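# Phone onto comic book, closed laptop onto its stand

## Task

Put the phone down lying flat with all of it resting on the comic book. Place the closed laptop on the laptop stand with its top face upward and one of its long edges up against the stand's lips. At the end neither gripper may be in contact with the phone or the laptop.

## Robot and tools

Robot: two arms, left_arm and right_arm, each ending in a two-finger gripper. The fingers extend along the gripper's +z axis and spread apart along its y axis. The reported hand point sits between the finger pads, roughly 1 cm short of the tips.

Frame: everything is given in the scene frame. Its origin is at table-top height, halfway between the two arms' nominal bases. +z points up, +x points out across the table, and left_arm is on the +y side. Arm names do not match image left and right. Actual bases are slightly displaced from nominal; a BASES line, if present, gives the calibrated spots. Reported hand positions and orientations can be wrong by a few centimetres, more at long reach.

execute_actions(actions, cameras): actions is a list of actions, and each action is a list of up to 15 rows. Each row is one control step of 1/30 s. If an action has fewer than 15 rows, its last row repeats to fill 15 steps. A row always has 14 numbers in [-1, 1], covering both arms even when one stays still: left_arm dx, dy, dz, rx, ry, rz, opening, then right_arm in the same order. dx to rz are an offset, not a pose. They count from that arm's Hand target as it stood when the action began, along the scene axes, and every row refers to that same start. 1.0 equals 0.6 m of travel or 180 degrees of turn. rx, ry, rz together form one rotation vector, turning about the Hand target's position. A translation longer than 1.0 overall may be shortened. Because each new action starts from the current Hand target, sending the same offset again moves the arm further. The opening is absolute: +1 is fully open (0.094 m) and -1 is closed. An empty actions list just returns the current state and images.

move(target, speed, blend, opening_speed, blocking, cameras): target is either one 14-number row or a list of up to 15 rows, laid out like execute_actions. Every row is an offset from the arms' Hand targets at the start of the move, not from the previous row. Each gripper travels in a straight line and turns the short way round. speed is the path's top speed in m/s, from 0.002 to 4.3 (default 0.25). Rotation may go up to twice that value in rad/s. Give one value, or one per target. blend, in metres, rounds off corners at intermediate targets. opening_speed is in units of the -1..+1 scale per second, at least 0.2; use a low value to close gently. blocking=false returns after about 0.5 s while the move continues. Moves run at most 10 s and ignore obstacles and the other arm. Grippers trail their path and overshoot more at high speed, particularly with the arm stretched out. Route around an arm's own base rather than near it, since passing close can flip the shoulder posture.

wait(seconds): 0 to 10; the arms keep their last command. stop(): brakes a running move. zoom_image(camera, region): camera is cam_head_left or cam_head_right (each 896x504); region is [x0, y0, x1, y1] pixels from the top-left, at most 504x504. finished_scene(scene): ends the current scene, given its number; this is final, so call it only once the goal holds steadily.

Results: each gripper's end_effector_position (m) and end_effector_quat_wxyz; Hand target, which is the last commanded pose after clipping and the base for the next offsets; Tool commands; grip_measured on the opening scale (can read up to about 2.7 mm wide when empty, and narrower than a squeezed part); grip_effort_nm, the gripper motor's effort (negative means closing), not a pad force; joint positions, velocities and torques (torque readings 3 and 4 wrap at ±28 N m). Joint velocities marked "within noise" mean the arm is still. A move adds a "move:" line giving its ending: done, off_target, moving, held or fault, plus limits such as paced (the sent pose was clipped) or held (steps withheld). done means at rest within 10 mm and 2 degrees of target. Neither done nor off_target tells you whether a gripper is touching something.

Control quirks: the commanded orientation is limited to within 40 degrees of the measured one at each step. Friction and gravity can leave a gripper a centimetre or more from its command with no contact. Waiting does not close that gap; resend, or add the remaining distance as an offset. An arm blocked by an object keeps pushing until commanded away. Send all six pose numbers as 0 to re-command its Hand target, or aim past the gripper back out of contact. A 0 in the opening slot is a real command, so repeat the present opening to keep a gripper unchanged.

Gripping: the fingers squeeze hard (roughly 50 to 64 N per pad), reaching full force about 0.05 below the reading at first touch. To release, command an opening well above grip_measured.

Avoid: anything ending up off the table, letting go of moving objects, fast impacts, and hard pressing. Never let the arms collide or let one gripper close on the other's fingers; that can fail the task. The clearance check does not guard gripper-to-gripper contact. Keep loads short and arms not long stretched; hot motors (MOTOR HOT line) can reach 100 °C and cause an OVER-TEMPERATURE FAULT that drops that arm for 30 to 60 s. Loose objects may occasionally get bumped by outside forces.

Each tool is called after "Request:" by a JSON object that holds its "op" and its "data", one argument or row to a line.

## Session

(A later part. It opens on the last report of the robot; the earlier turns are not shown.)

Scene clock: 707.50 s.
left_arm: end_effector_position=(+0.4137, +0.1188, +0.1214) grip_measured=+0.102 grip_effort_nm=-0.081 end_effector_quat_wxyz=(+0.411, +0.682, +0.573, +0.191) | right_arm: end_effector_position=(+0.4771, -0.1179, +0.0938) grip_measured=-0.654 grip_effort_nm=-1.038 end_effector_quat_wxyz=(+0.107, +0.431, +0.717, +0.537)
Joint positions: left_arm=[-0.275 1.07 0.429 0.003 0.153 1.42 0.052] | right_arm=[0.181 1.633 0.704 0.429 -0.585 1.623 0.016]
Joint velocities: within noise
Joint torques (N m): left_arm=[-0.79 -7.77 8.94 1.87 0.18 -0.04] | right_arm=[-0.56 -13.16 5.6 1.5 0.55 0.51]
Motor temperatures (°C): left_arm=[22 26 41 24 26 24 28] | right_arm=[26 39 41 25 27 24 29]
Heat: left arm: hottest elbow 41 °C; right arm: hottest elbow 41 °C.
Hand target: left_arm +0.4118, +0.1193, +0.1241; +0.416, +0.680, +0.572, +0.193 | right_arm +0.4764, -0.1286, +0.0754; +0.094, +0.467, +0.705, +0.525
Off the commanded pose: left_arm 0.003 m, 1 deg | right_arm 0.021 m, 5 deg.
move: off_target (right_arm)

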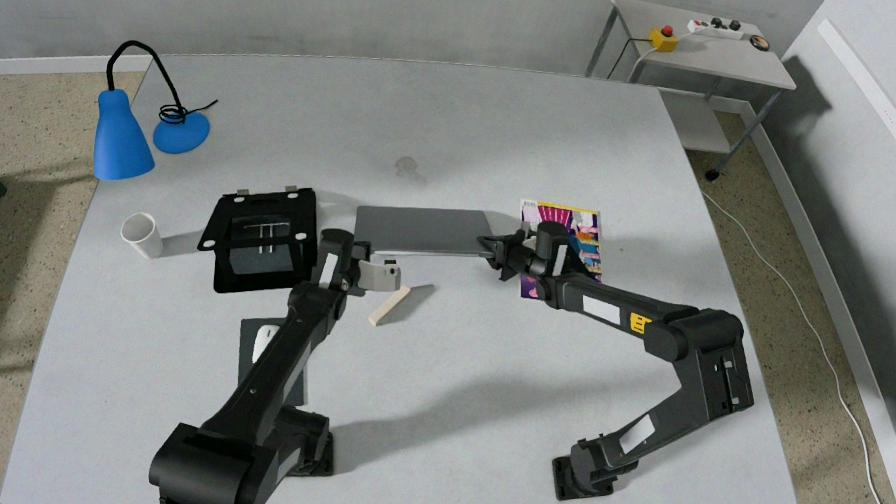

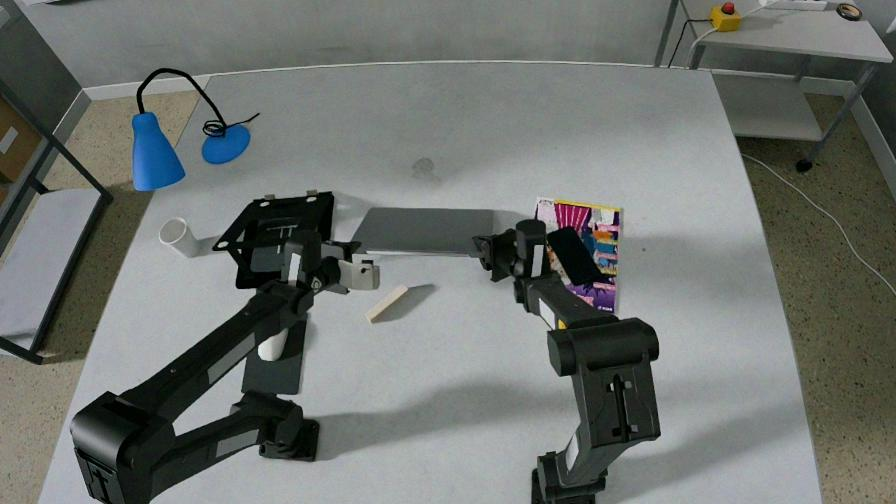

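Request:
{"op": "move", "data": {
  "target": [0,0,0,0,0,0,-0.8,0,0,0,0,0,0,-0.8],
  "speed": 0.05,
  "opening_speed": 0.22
}}

Request:
{"op": "zoom_image", "data": {
  "camera": "cam_head_left",
  "region": [340, 200, 450, 300]
}}

Request:
{"op": "zoom_image", "data": {
  "camera": "cam_head_right",
  "region": [325, 200, 435, 300]
}}

Scene clock: 714.60 s.
left_arm: end_effector_position=(+0.4149, +0.1183, +0.1290) grip_measured=-0.797 grip_effort_nm=-0.115 end_effector_quat_wxyz=(+0.420, +0.679, +0.569, +0.197) | right_arm: end_effector_position=(+0.4767, -0.1180, +0.0929) grip_measured=-0.654 grip_effort_nm=-1.038 end_effector_quat_wxyz=(+0.109, +0.429, +0.718, +0.537)
Joint positions: left_arm=[-0.275 1.055 0.429 0.011 0.154 1.42 0.01] | right_arm=[0.181 1.635 0.702 0.432 -0.585 1.617 0.016]
Joint velocities: within noise
Joint torques (N m): left_arm=[-0.67 -6.42 8.84 1.65 0.15 -0.07] | right_arm=[-0.44 -13.22 5.71 1.36 0.53 0.57]
Motor temperatures (°C): left_arm=[22 26 40 24 26 24 28] | right_arm=[26 39 41 25 27 24 29]
Heat: left arm: hottest elbow 40 °C; right arm: hottest elbow 41 °C.
Hand target: left_arm +0.4118, +0.1194, +0.1243; +0.416, +0.680, +0.572, +0.194 | right_arm +0.4763, -0.1286, +0.0754; +0.094, +0.467, +0.705, +0.525
Off the commanded pose: left_arm 0.006 m, 1 deg | right_arm 0.020 m, 5 deg.
move: off_target (right_arm)

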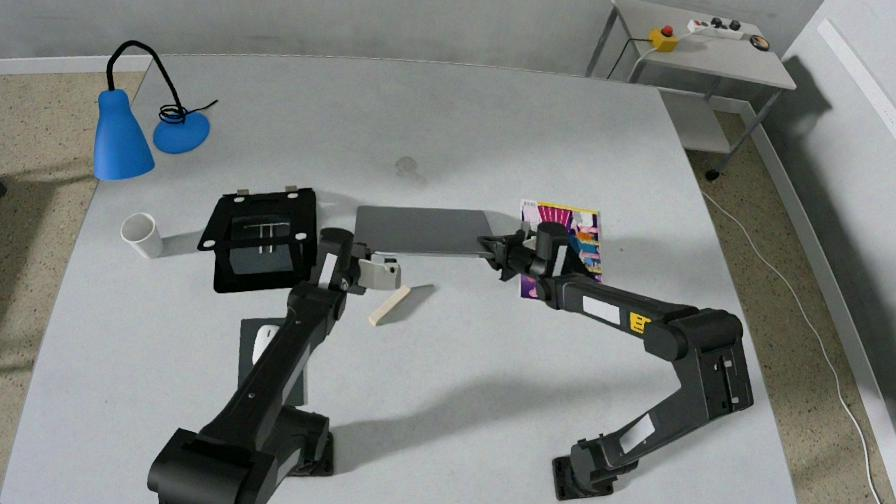

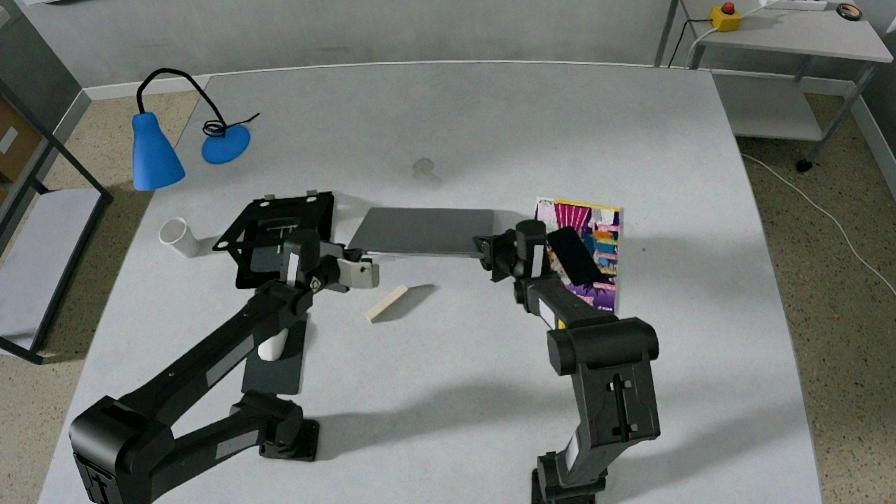

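Scaled by 4.582.

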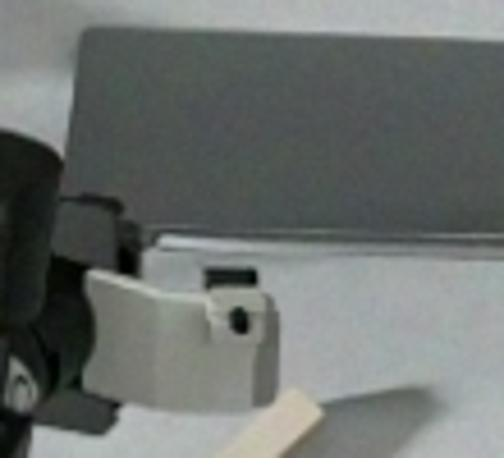

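Scaled by 4.582.

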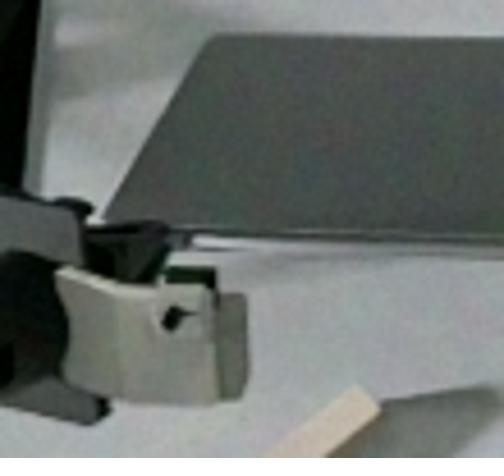

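Request:
{"op": "move", "data": {
  "target": [
    [-0.05,0.02,0.02,0,0,0,-0.8,0,0,0,0,0,0,-0.8],
    [-0.033,0.018,0.065,0,0,0,0.35,0,0,0,0,0,0,-0.8]
  ],
  "speed": 0.08
}}

Request:
{"op": "zoom_image", "data": {
  "camera": "cam_head_left",
  "region": [340, 200, 450, 300]
}}

Request:
{"op": "zoom_image", "data": {
  "camera": "cam_head_right",
  "region": [325, 200, 435, 300]
}}

Scene clock: 723.73 s.
left_arm: end_effector_position=(+0.3725, +0.1297, +0.1298) grip_measured=+0.347 grip_effort_nm=0.125 end_effector_quat_wxyz=(+0.395, +0.690, +0.581, +0.173) | right_arm: end_effector_position=(+0.4768, -0.1180, +0.0931) grip_measured=-0.654 grip_effort_nm=-1.038 end_effector_quat_wxyz=(+0.108, +0.431, +0.717, +0.537)
Joint positions: left_arm=[-0.266 0.888 0.39 -0.193 0.171 1.423 0.063] | right_arm=[0.181 1.635 0.702 0.433 -0.585 1.622 0.016]
Joint velocities: within noise
Joint torques (N m): left_arm=[0.21 -5.95 15.57 1.13 0.15 0.04] | right_arm=[-0.62 -13.22 5.72 1.31 0.53 0.53]
Motor temperatures (°C): left_arm=[22 26 39 24 26 24 28] | right_arm=[26 39 40 25 27 24 29]
Heat: left arm: hottest elbow 39 °C; right arm: hottest elbow 40 °C.
Hand target: left_arm +0.3920, +0.1301, +0.1633; +0.416, +0.680, +0.572, +0.193 | right_arm +0.4763, -0.1286, +0.0754; +0.094, +0.467, +0.705, +0.525
Off the commanded pose: left_arm 0.039 m, 4 deg | right_arm 0.021 m, 5 deg.
move: off_target (left_arm, right_arm); target 2's new opening was sent with left_arm's hand 0.039 m and 4 deg from that target

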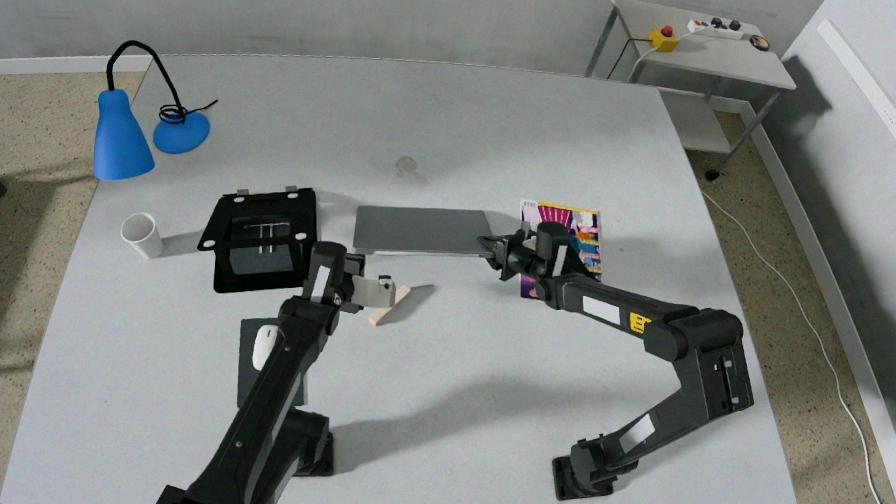

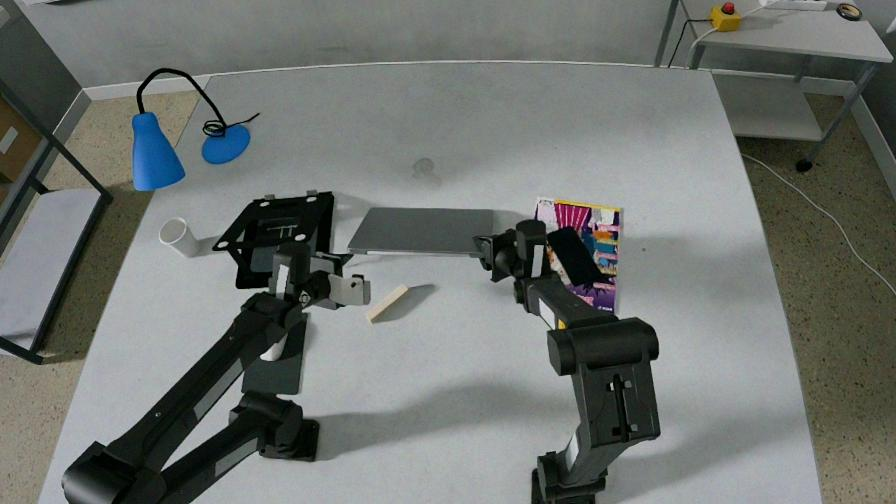

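Scaled by 4.582.

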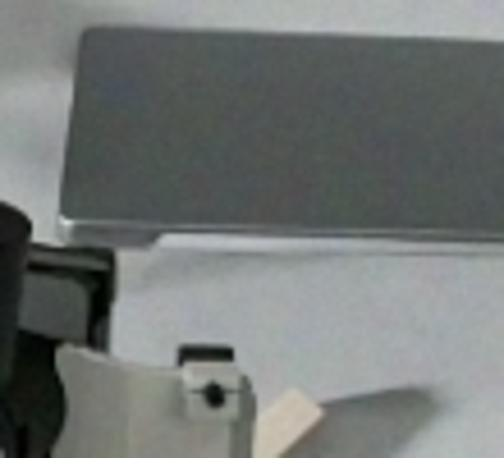

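Scaled by 4.582.

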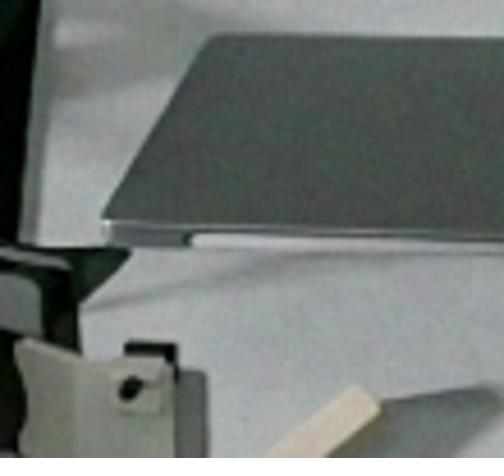

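Request:
{"op": "move", "data": {
  "target": [-0.015,0,0.035,0,0,0,0.35,0,0,0,0,0,0,-0.8],
  "speed": 0.05
}}

Request:
{"op": "zoom_image", "data": {
  "camera": "cam_head_left",
  "region": [340, 200, 450, 300]
}}

Request:
{"op": "zoom_image", "data": {
  "camera": "cam_head_right",
  "region": [325, 200, 435, 300]
}}

Scene clock: 739.70 s.
left_arm: end_effector_position=(+0.3611, +0.1326, +0.1429) grip_measured=+0.348 grip_effort_nm=0.129 end_effector_quat_wxyz=(+0.391, +0.691, +0.583, +0.171) | right_arm: end_effector_position=(+0.4768, -0.1180, +0.0931) grip_measured=-0.654 grip_effort_nm=-1.043 end_effector_quat_wxyz=(+0.108, +0.431, +0.717, +0.537)
Joint positions: left_arm=[-0.266 0.812 0.403 -0.292 0.17 1.423 0.063] | right_arm=[0.181 1.635 0.702 0.433 -0.585 1.622 0.016]
Joint velocities: within noise
Joint torques (N m): left_arm=[-1.2 -4.78 17.2 1.24 -0.01 -0.07] | right_arm=[-0.5 -13.27 5.71 1.33 0.52 0.53]
Motor temperatures (°C): left_arm=[22 26 40 24 26 24 28] | right_arm=[26 38 40 25 26 24 29]
Heat: left arm: hottest elbow 40 °C; right arm: hottest elbow 40 °C.
Hand target: left_arm +0.3831, +0.1301, +0.1844; +0.417, +0.680, +0.571, +0.194 | right_arm +0.4763, -0.1286, +0.0754; +0.094, +0.467, +0.705, +0.525
Off the commanded pose: left_arm 0.047 m, 4 deg | right_arm 0.021 m, 5 deg.
move: off_target (left_arm, right_arm)

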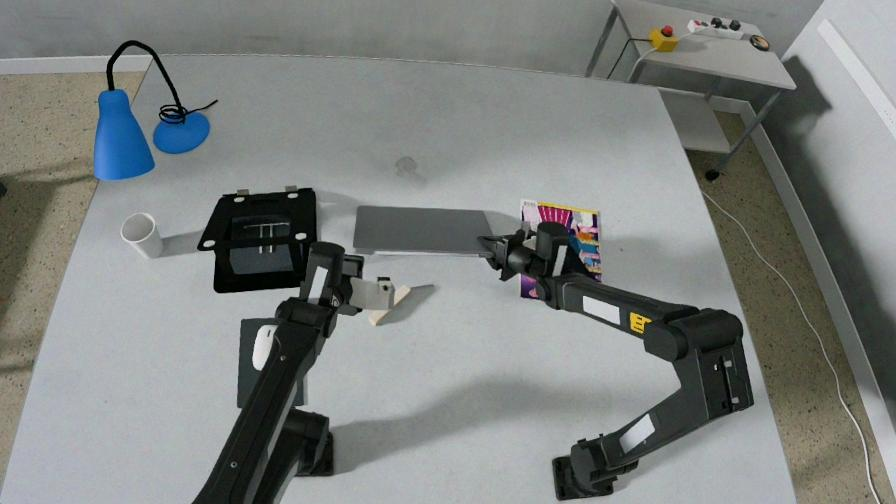

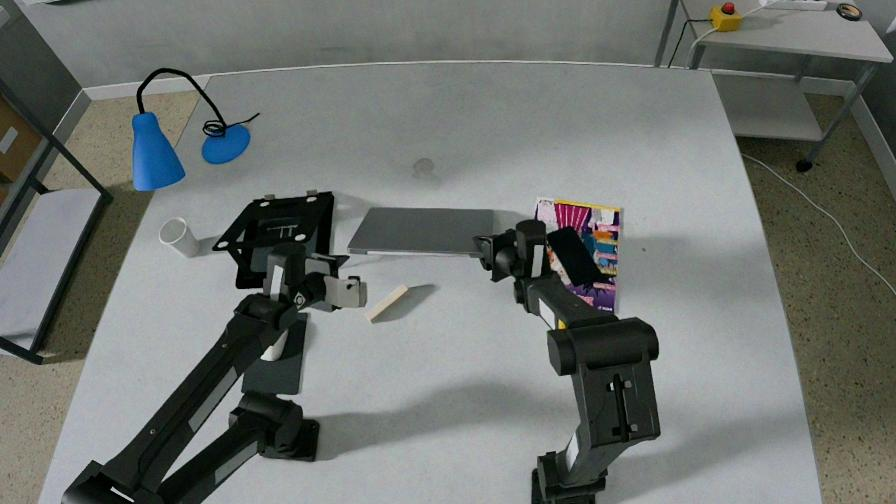

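Scaled by 4.582.

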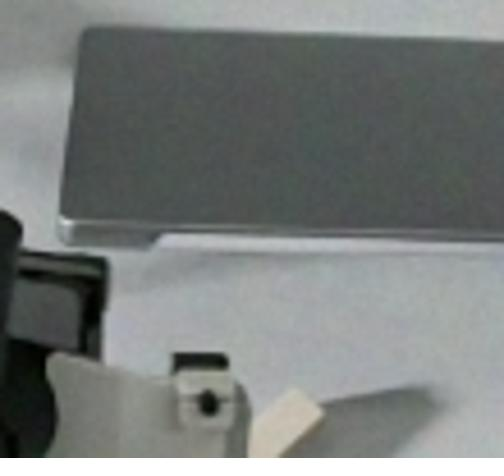

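Scaled by 4.582.

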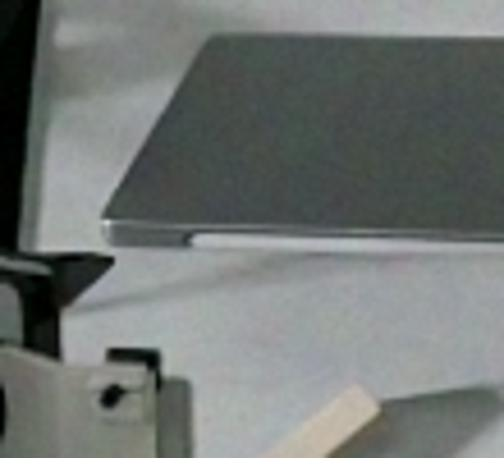

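Request:
{"op": "move", "data": {
  "target": [0.05,-0.01,-0.08,0,0,0,0.35,0,0,0,0,0,0,-0.8],
  "speed": 0.05
}}

Request:
{"op": "zoom_image", "data": {
  "camera": "cam_head_left",
  "region": [340, 200, 450, 300]
}}

Request:
{"op": "zoom_image", "data": {
  "camera": "cam_head_right",
  "region": [325, 200, 435, 300]
}}

Scene clock: 745.53 s.
left_arm: end_effector_position=(+0.3946, +0.1245, +0.1177) grip_measured=+0.348 grip_effort_nm=0.129 end_effector_quat_wxyz=(+0.401, +0.688, +0.579, +0.178) | right_arm: end_effector_position=(+0.4768, -0.1180, +0.0931) grip_measured=-0.654 grip_effort_nm=-1.043 end_effector_quat_wxyz=(+0.108, +0.431, +0.717, +0.537)
Joint positions: left_arm=[-0.266 1.008 0.403 -0.069 0.17 1.423 0.063] | right_arm=[0.181 1.635 0.702 0.433 -0.585 1.622 0.016]
Joint velocities: within noise
Joint torques (N m): left_arm=[-1.2 -4.72 13.19 2.3 0.13 0.05] | right_arm=[-0.56 -13.27 5.72 1.37 0.53 0.53]
Motor temperatures (°C): left_arm=[22 26 41 24 26 24 28] | right_arm=[26 38 39 25 26 24 29]
Heat: left arm: hottest elbow 41 °C; right arm: hottest elbow 39 °C.
Hand target: left_arm +0.4131, +0.1240, +0.1364; +0.417, +0.680, +0.571, +0.193 | right_arm +0.4763, -0.1286, +0.0754; +0.094, +0.467, +0.705, +0.525
Off the commanded pose: left_arm 0.026 m, 3 deg | right_arm 0.021 m, 5 deg.
move: off_target (left_arm, right_arm)

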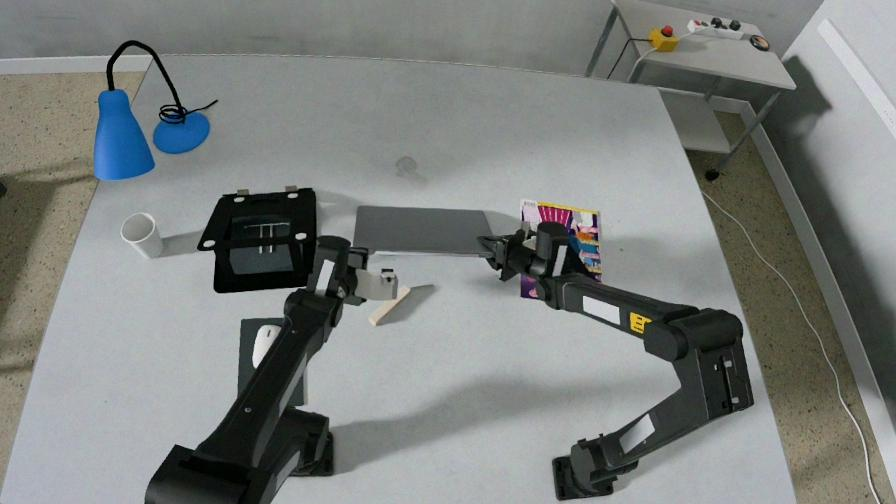

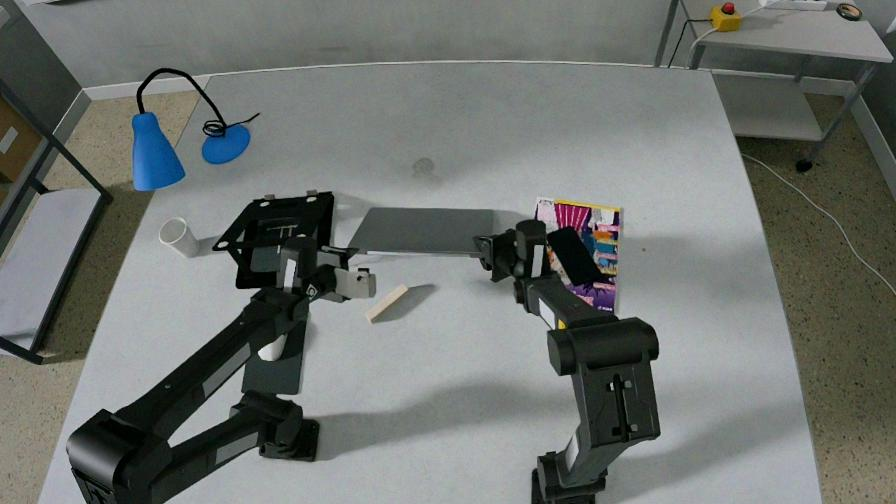

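Scaled by 4.582.

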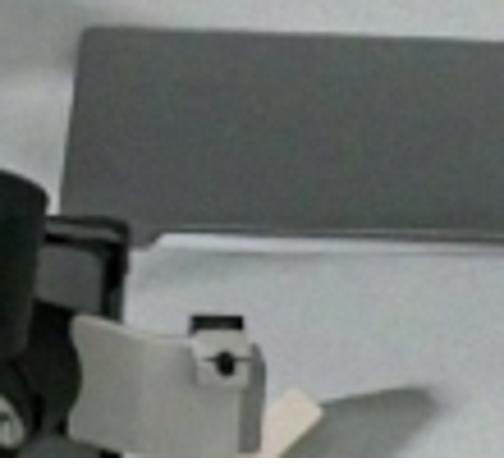

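Scaled by 4.582.

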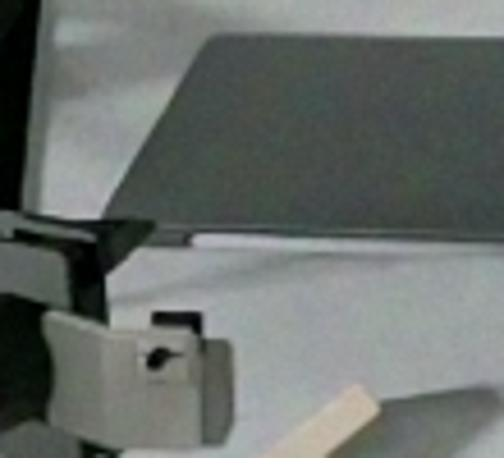

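Request:
{"op": "move", "data": {
  "target": [
    [0.0,0,0.022,0,0,0,0.4,0,0,0,0,0,0,-0.8],
    [0.06,-0.008,-0.018,0,0,0,0.4,0,0,0,0,0,0,-0.8]
  ],
  "speed": 0.05
}}

Request:
{"op": "zoom_image", "data": {
  "camera": "cam_head_left",
  "region": [340, 200, 450, 300]
}}

Request:
{"op": "zoom_image", "data": {
  "camera": "cam_head_right",
  "region": [325, 200, 435, 300]
}}

Scene clock: 750.07 s.
left_arm: end_effector_position=(+0.4174, +0.1213, +0.1057) grip_measured=+0.398 grip_effort_nm=0.125 end_effector_quat_wxyz=(+0.402, +0.688, +0.577, +0.177) | right_arm: end_effector_position=(+0.4811, -0.1229, +0.0931) grip_measured=-0.652 grip_effort_nm=-1.043 end_effector_quat_wxyz=(+0.115, +0.446, +0.709, +0.535)
Joint positions: left_arm=[-0.255 1.126 0.433 0.02 0.181 1.431 0.066] | right_arm=[0.178 1.635 0.702 0.44 -0.556 1.645 0.016]
Joint velocities: within noise
Joint torques (N m): left_arm=[-0.5 -4.6 15.5 2.13 0.11 0] | right_arm=[-0.62 -13.27 5.76 1.16 -0.4 0.32]
Motor temperatures (°C): left_arm=[22 26 42 24 26 24 28] | right_arm=[26 38 39 25 26 24 29]
Heat: left arm: hottest elbow 42 °C; right arm: hottest elbow 39 °C.
Hand target: left_arm +0.4489, +0.1193, +0.1254; +0.417, +0.680, +0.572, +0.193 | right_arm +0.4763, -0.1285, +0.0755; +0.094, +0.467, +0.705, +0.525
Off the commanded pose: left_arm 0.037 m, 3 deg | right_arm 0.019 m, 4 deg.
move: off_target (left_arm, right_arm)

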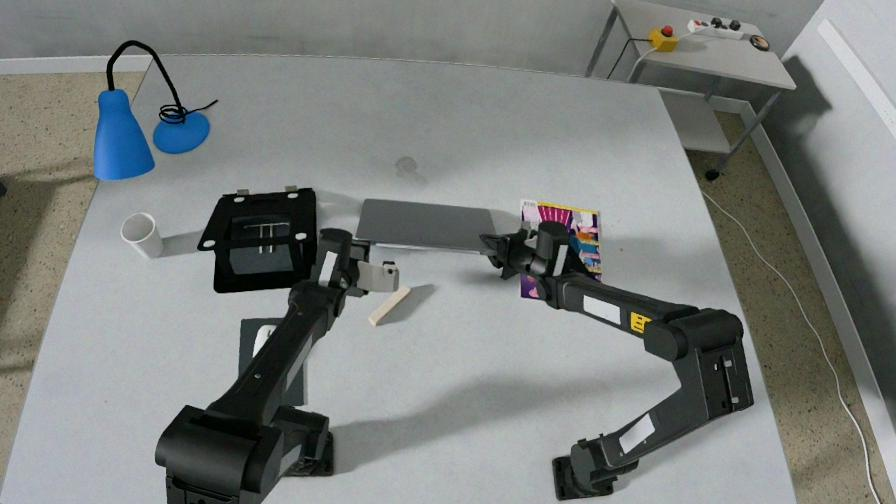

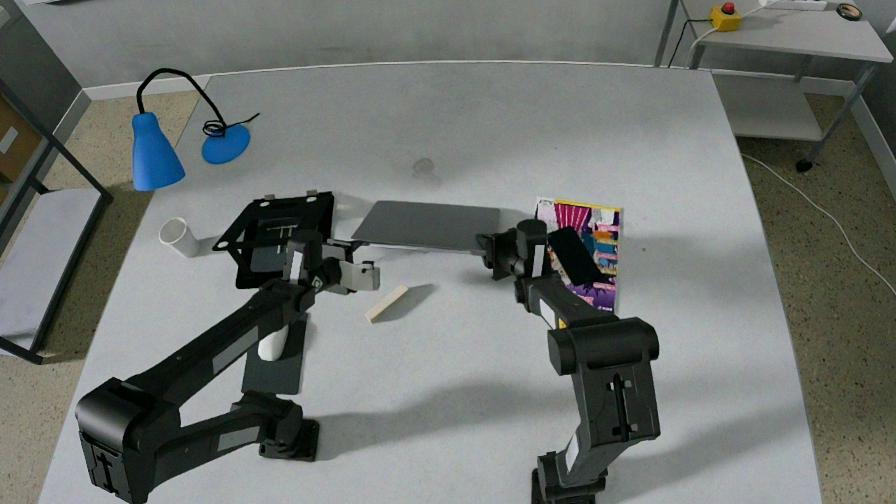

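Scaled by 4.582.

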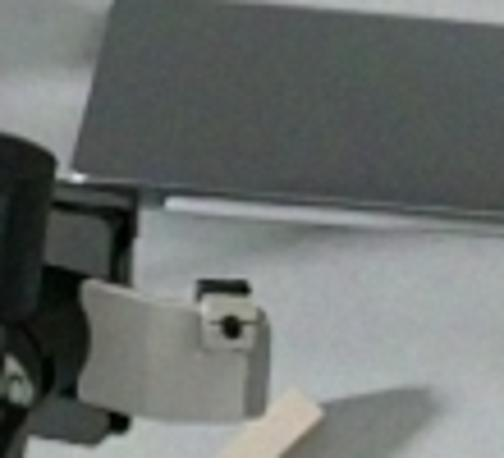

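Scaled by 4.582.

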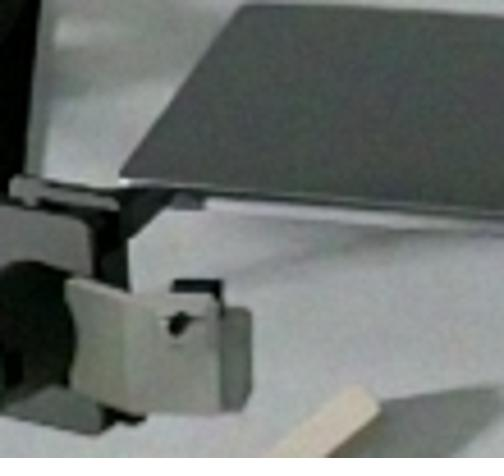

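Request:
{"op": "move", "data": {
  "target": [
    [-0.1,0.02,0.04,0,0,0,0.4,0,0,0,0,0,0,-0.8],
    [-0.1,0.02,0.13,0,0,0,0.3,0,0,0,0,0,0,-0.8]
  ],
  "speed": 0.06
}}

Request:
{"op": "zoom_image", "data": {
  "camera": "cam_head_left",
  "region": [340, 190, 450, 290]
}}

Request:
{"op": "zoom_image", "data": {
  "camera": "cam_head_right",
  "region": [325, 190, 435, 290]
}}

Scene clock: 756.77 s.
left_arm: end_effector_position=(+0.3682, +0.1331, +0.1612) grip_measured=+0.302 grip_effort_nm=-0.081 end_effector_quat_wxyz=(+0.391, +0.692, +0.583, +0.171) | right_arm: end_effector_position=(+0.4812, -0.1232, +0.0931) grip_measured=-0.652 grip_effort_nm=-1.043 end_effector_quat_wxyz=(+0.115, +0.447, +0.708, +0.535)
Joint positions: left_arm=[-0.255 0.81 0.454 -0.347 0.179 1.432 0.061] | right_arm=[0.178 1.635 0.702 0.44 -0.555 1.646 0.016]
Joint velocities: within noise
Joint torques (N m): left_arm=[-0.79 -4.6 17.54 1.28 0 -0.03] | right_arm=[-0.38 -13.33 5.81 1.11 -0.46 0.31]
Motor temperatures (°C): left_arm=[22 26 43 24 26 24 28] | right_arm=[26 38 39 25 26 24 29]
Heat: left arm: hottest elbow 43 °C; right arm: hottest elbow 39 °C.
Hand target: left_arm +0.3890, +0.1314, +0.2034; +0.416, +0.680, +0.572, +0.194 | right_arm +0.4763, -0.1286, +0.0755; +0.094, +0.467, +0.705, +0.525
Off the commanded pose: left_arm 0.047 m, 4 deg | right_arm 0.019 m, 4 deg.
move: off_target (left_arm, right_arm); target 2's new opening was sent with left_arm's hand 0.047 m and 4 deg from that target

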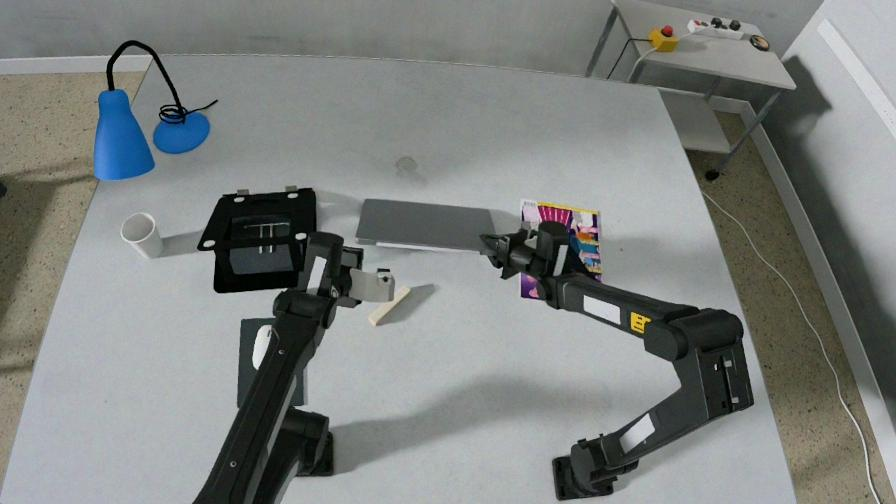

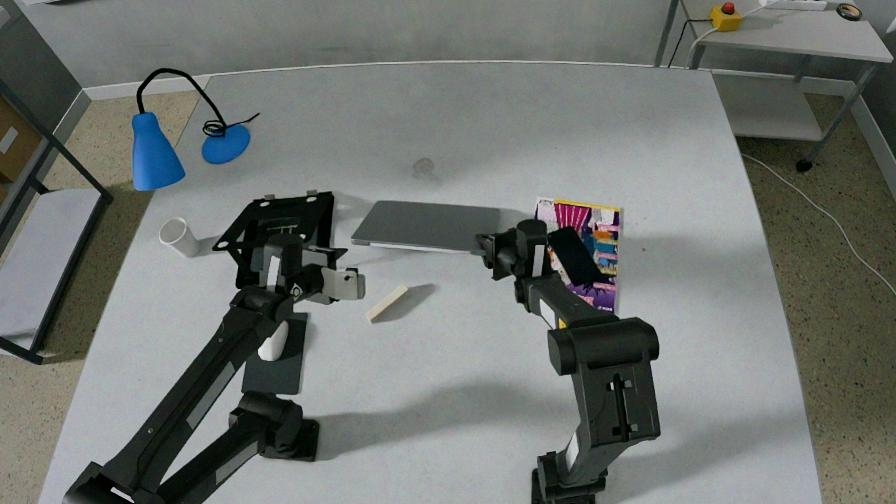

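Scaled by 4.582.

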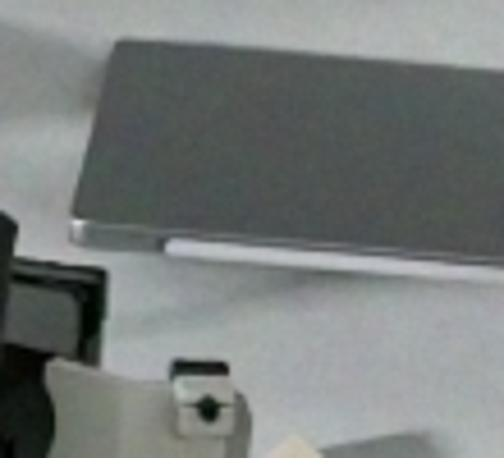

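Scaled by 4.582.

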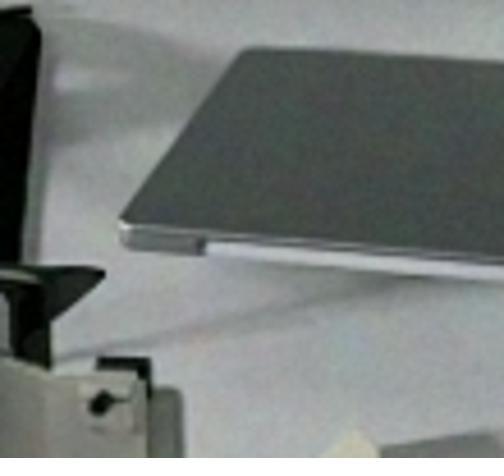

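Request:
{"op": "move", "data": {
  "target": [0,0,0,0,0,0,0.3,-0.02,0.01,-0.05,0,0,-0.015,-0.8],
  "speed": 0.05
}}

Request:
{"op": "zoom_image", "data": {
  "camera": "cam_head_left",
  "region": [340, 190, 450, 290]
}}

Request:
{"op": "zoom_image", "data": {
  "camera": "cam_head_right",
  "region": [325, 190, 435, 290]
}}

Scene clock: 766.43 s.
left_arm: end_effector_position=(+0.3677, +0.1332, +0.1623) grip_measured=+0.302 grip_effort_nm=-0.081 end_effector_quat_wxyz=(+0.392, +0.691, +0.582, +0.171) | right_arm: end_effector_position=(+0.4758, -0.1227, +0.0828) grip_measured=-0.652 grip_effort_nm=-1.038 end_effector_quat_wxyz=(+0.146, +0.438, +0.699, +0.546)
Joint positions: left_arm=[-0.255 0.806 0.454 -0.349 0.179 1.432 0.061] | right_arm=[0.193 1.669 0.653 0.588 -0.51 1.651 0.016]
Joint velocities: within noise
Joint torques (N m): left_arm=[-0.73 -4.42 17.74 1.36 -0.01 -0.07] | right_arm=[1.14 -10.93 4.53 0.69 0.52 0.67]
Motor temperatures (°C): left_arm=[22 26 45 24 26 24 28] | right_arm=[26 38 39 25 26 24 29]
Heat: left arm: hottest elbow 45 °C; right arm: hottest elbow 39 °C.
Hand target: left_arm +0.3890, +0.1313, +0.2035; +0.417, +0.680, +0.571, +0.194 | right_arm +0.4645, -0.1226, +0.0456; +0.107, +0.483, +0.694, +0.523
Off the commanded pose: left_arm 0.046 m, 4 deg | right_arm 0.039 m, 7 deg.
move: off_target (left_arm, right_arm)

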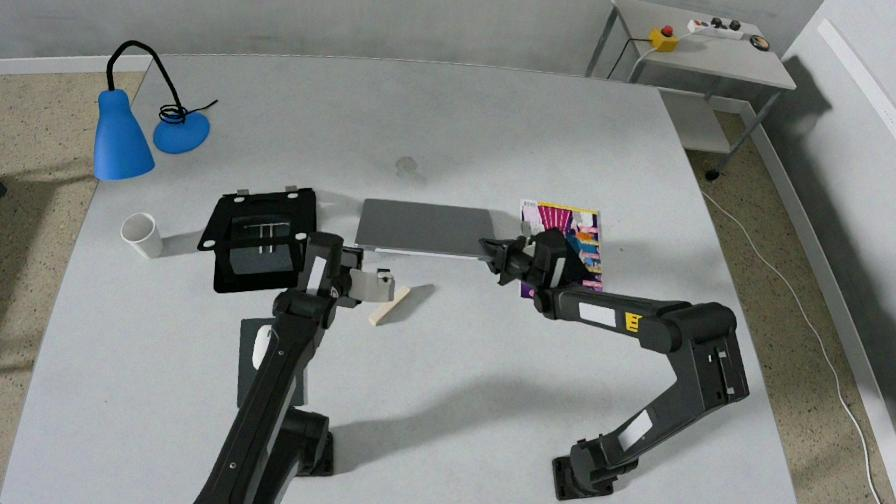

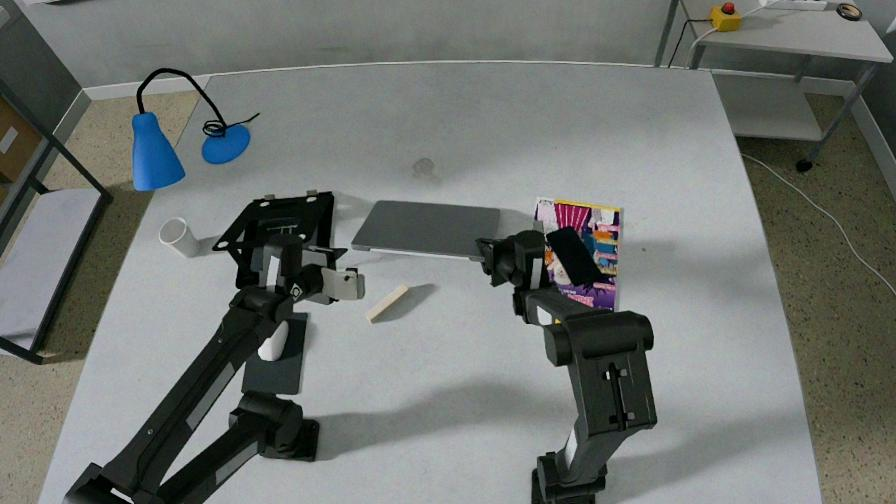

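Scaled by 4.582.

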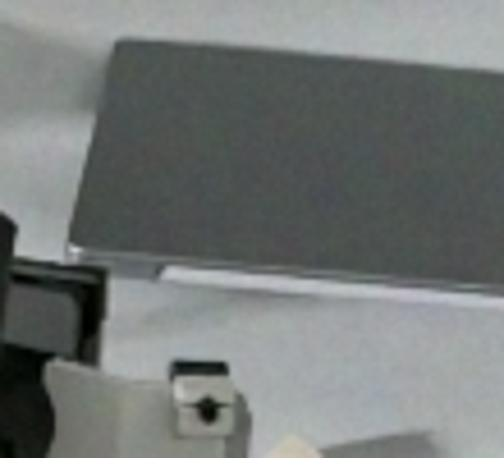

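Scaled by 4.582.

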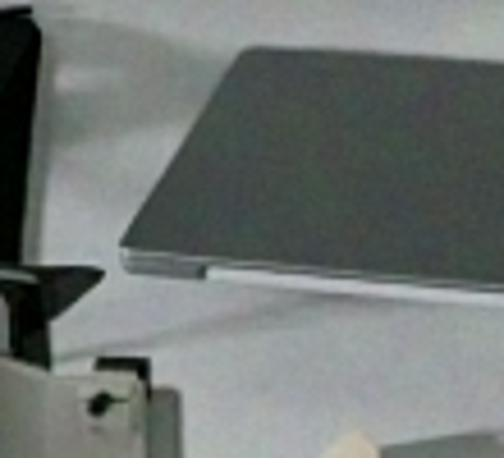

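Request:
{"op": "move", "data": {
  "target": [0.08,-0.015,-0.055,0,0,0,0.4,0,0,0,0,0,0,-0.8],
  "speed": 0.05
}}

Request:
{"op": "zoom_image", "data": {
  "camera": "cam_head_left",
  "region": [340, 190, 450, 290]
}}

Request:
{"op": "zoom_image", "data": {
  "camera": "cam_head_right",
  "region": [325, 190, 435, 290]
}}

Scene clock: 773.20 s.
left_arm: end_effector_position=(+0.4058, +0.1244, +0.1354) grip_measured=+0.398 grip_effort_nm=0.134 end_effector_quat_wxyz=(+0.389, +0.692, +0.583, +0.169) | right_arm: end_effector_position=(+0.4758, -0.1228, +0.0826) grip_measured=-0.652 grip_effort_nm=-1.033 end_effector_quat_wxyz=(+0.146, +0.438, +0.699, +0.546)
Joint positions: left_arm=[-0.255 1.011 0.478 -0.174 0.179 1.432 0.066] | right_arm=[0.193 1.67 0.652 0.589 -0.51 1.651 0.016]
Joint velocities: within noise
Joint torques (N m): left_arm=[0.15 -5.77 16.54 2.35 0.21 0.05] | right_arm=[1.08 -11.16 4.48 0.94 0.52 0.68]
Motor temperatures (°C): left_arm=[22 26 46 24 26 24 27] | right_arm=[26 38 39 25 26 24 29]
Heat: left arm: hottest elbow 46 °C; right arm: hottest elbow 39 °C.
Hand target: left_arm +0.4370, +0.1223, +0.1706; +0.417, +0.680, +0.571, +0.194 | right_arm +0.4643, -0.1226, +0.0454; +0.107, +0.484, +0.694, +0.523
Off the commanded pose: left_arm 0.047 m, 5 deg | right_arm 0.039 m, 7 deg.
move: off_target (left_arm, right_arm)

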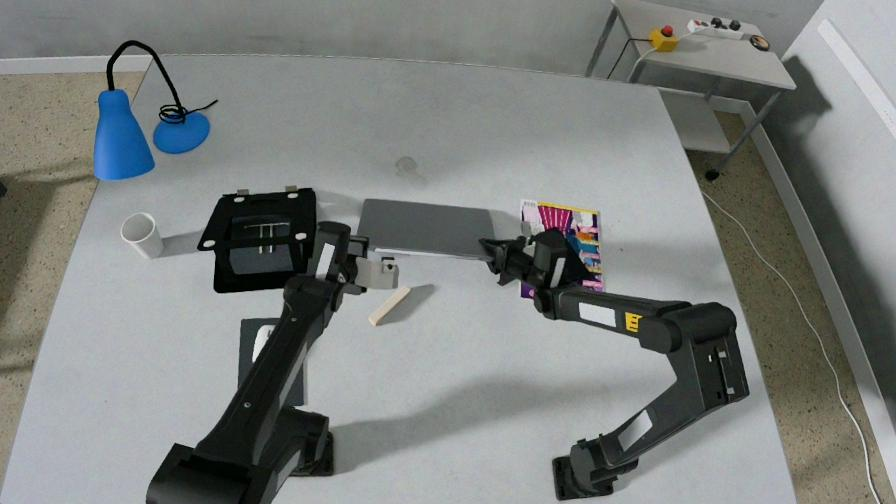

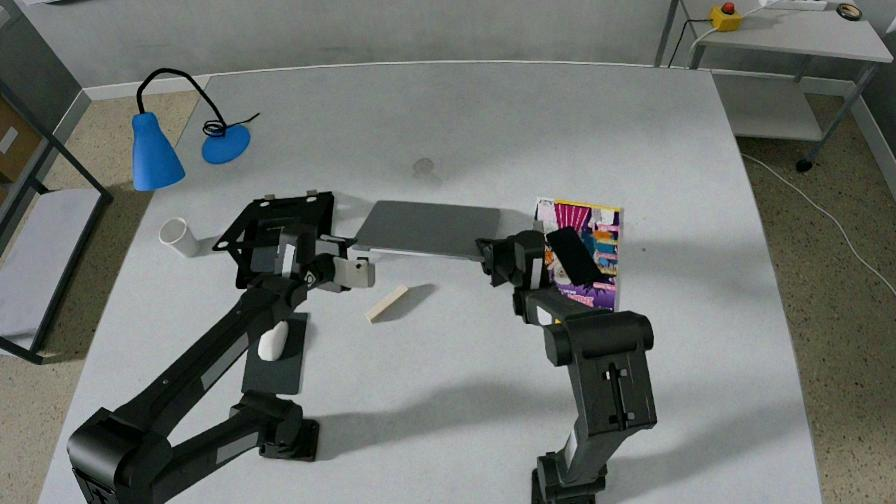

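Scaled by 4.582.

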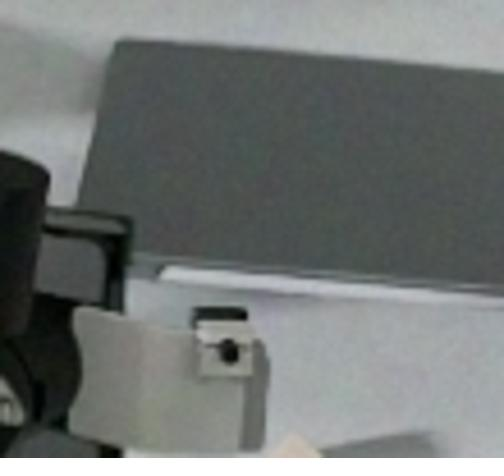

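Scaled by 4.582.

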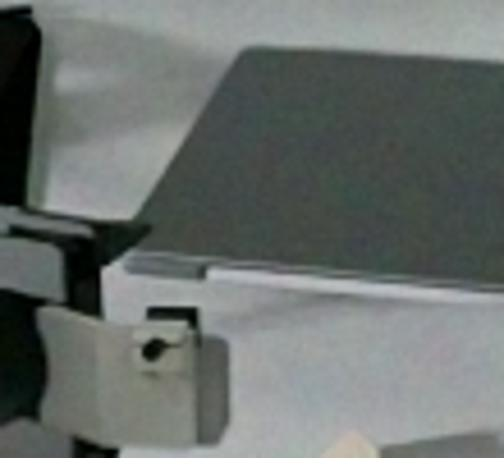

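Request:
{"op": "move", "data": {
  "target": [
    [0,0,0.02,0,0,0,0.4,0,0,0,0,0,0,-0.8],
    [0.06,-0.012,-0.012,0,0,0,0.4,0,0,0,0,0,0,-0.8]
  ],
  "speed": 0.05
}}

Request:
{"op": "zoom_image", "data": {
  "camera": "cam_head_left",
  "region": [340, 190, 450, 290]
}}

Request:
{"op": "zoom_image", "data": {
  "camera": "cam_head_right",
  "region": [325, 190, 435, 290]
}}

Scene clock: 779.57 s.
left_arm: end_effector_position=(+0.4407, +0.1167, +0.1297) grip_measured=+0.398 grip_effort_nm=0.129 end_effector_quat_wxyz=(+0.390, +0.692, +0.584, +0.169) | right_arm: end_effector_position=(+0.4757, -0.1226, +0.0826) grip_measured=-0.652 grip_effort_nm=-1.033 end_effector_quat_wxyz=(+0.146, +0.438, +0.699, +0.546)
Joint positions: left_arm=[-0.254 1.147 0.546 -0.106 0.181 1.432 0.066] | right_arm=[0.194 1.67 0.652 0.589 -0.51 1.651 0.016]
Joint velocities: within noise
Joint torques (N m): left_arm=[-0.5 -6.18 16.18 2.09 0.22 0.01] | right_arm=[1.08 -11.05 4.48 0.92 0.51 0.67]
Motor temperatures (°C): left_arm=[22 26 47 24 26 24 27] | right_arm=[26 38 39 25 26 24 29]
Heat: left arm: hottest elbow 47 °C; right arm: hottest elbow 39 °C.
Hand target: left_arm +0.4729, +0.1151, +0.1632; +0.417, +0.680, +0.571, +0.193 | right_arm +0.4643, -0.1224, +0.0454; +0.106, +0.483, +0.694, +0.523
Off the commanded pose: left_arm 0.047 m, 5 deg | right_arm 0.039 m, 7 deg.
move: off_target (left_arm, right_arm)

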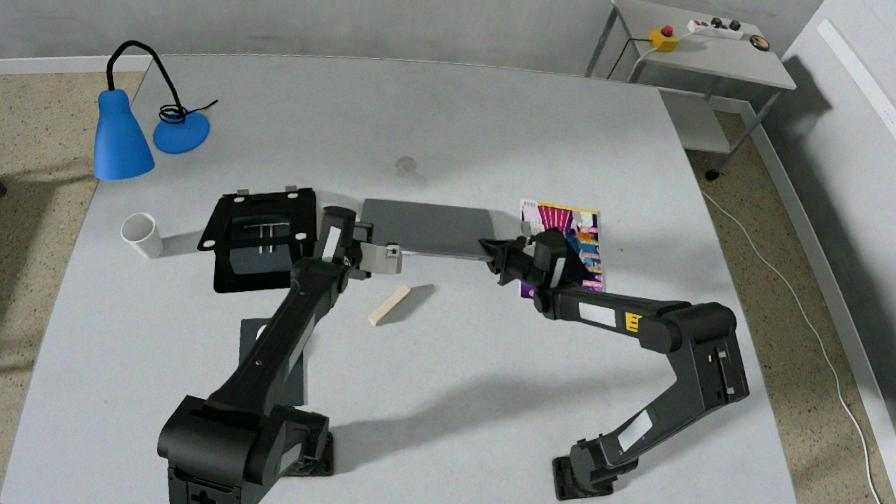

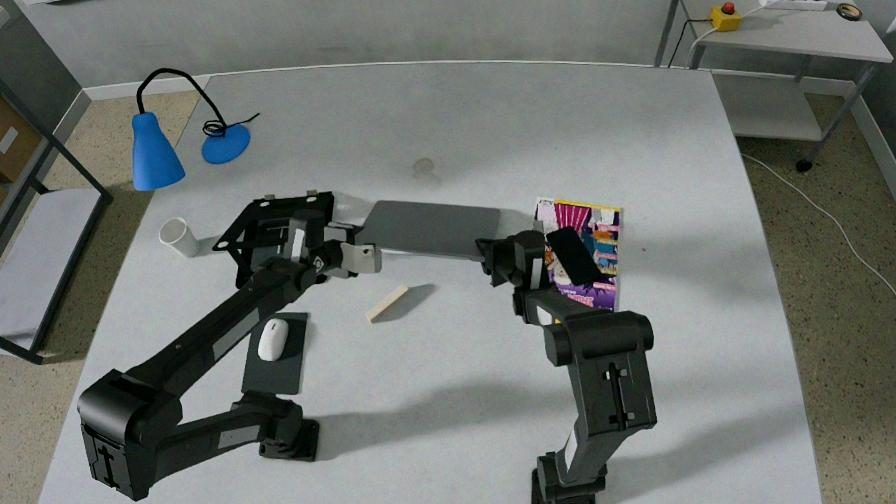

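Scaled by 4.582.

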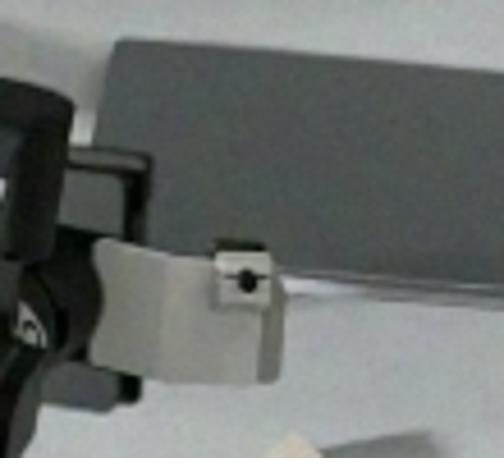

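Scaled by 4.582.

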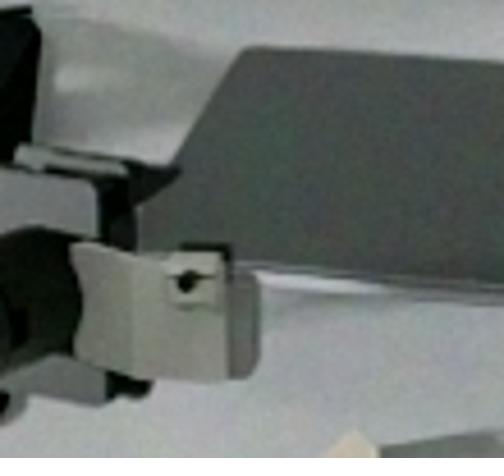

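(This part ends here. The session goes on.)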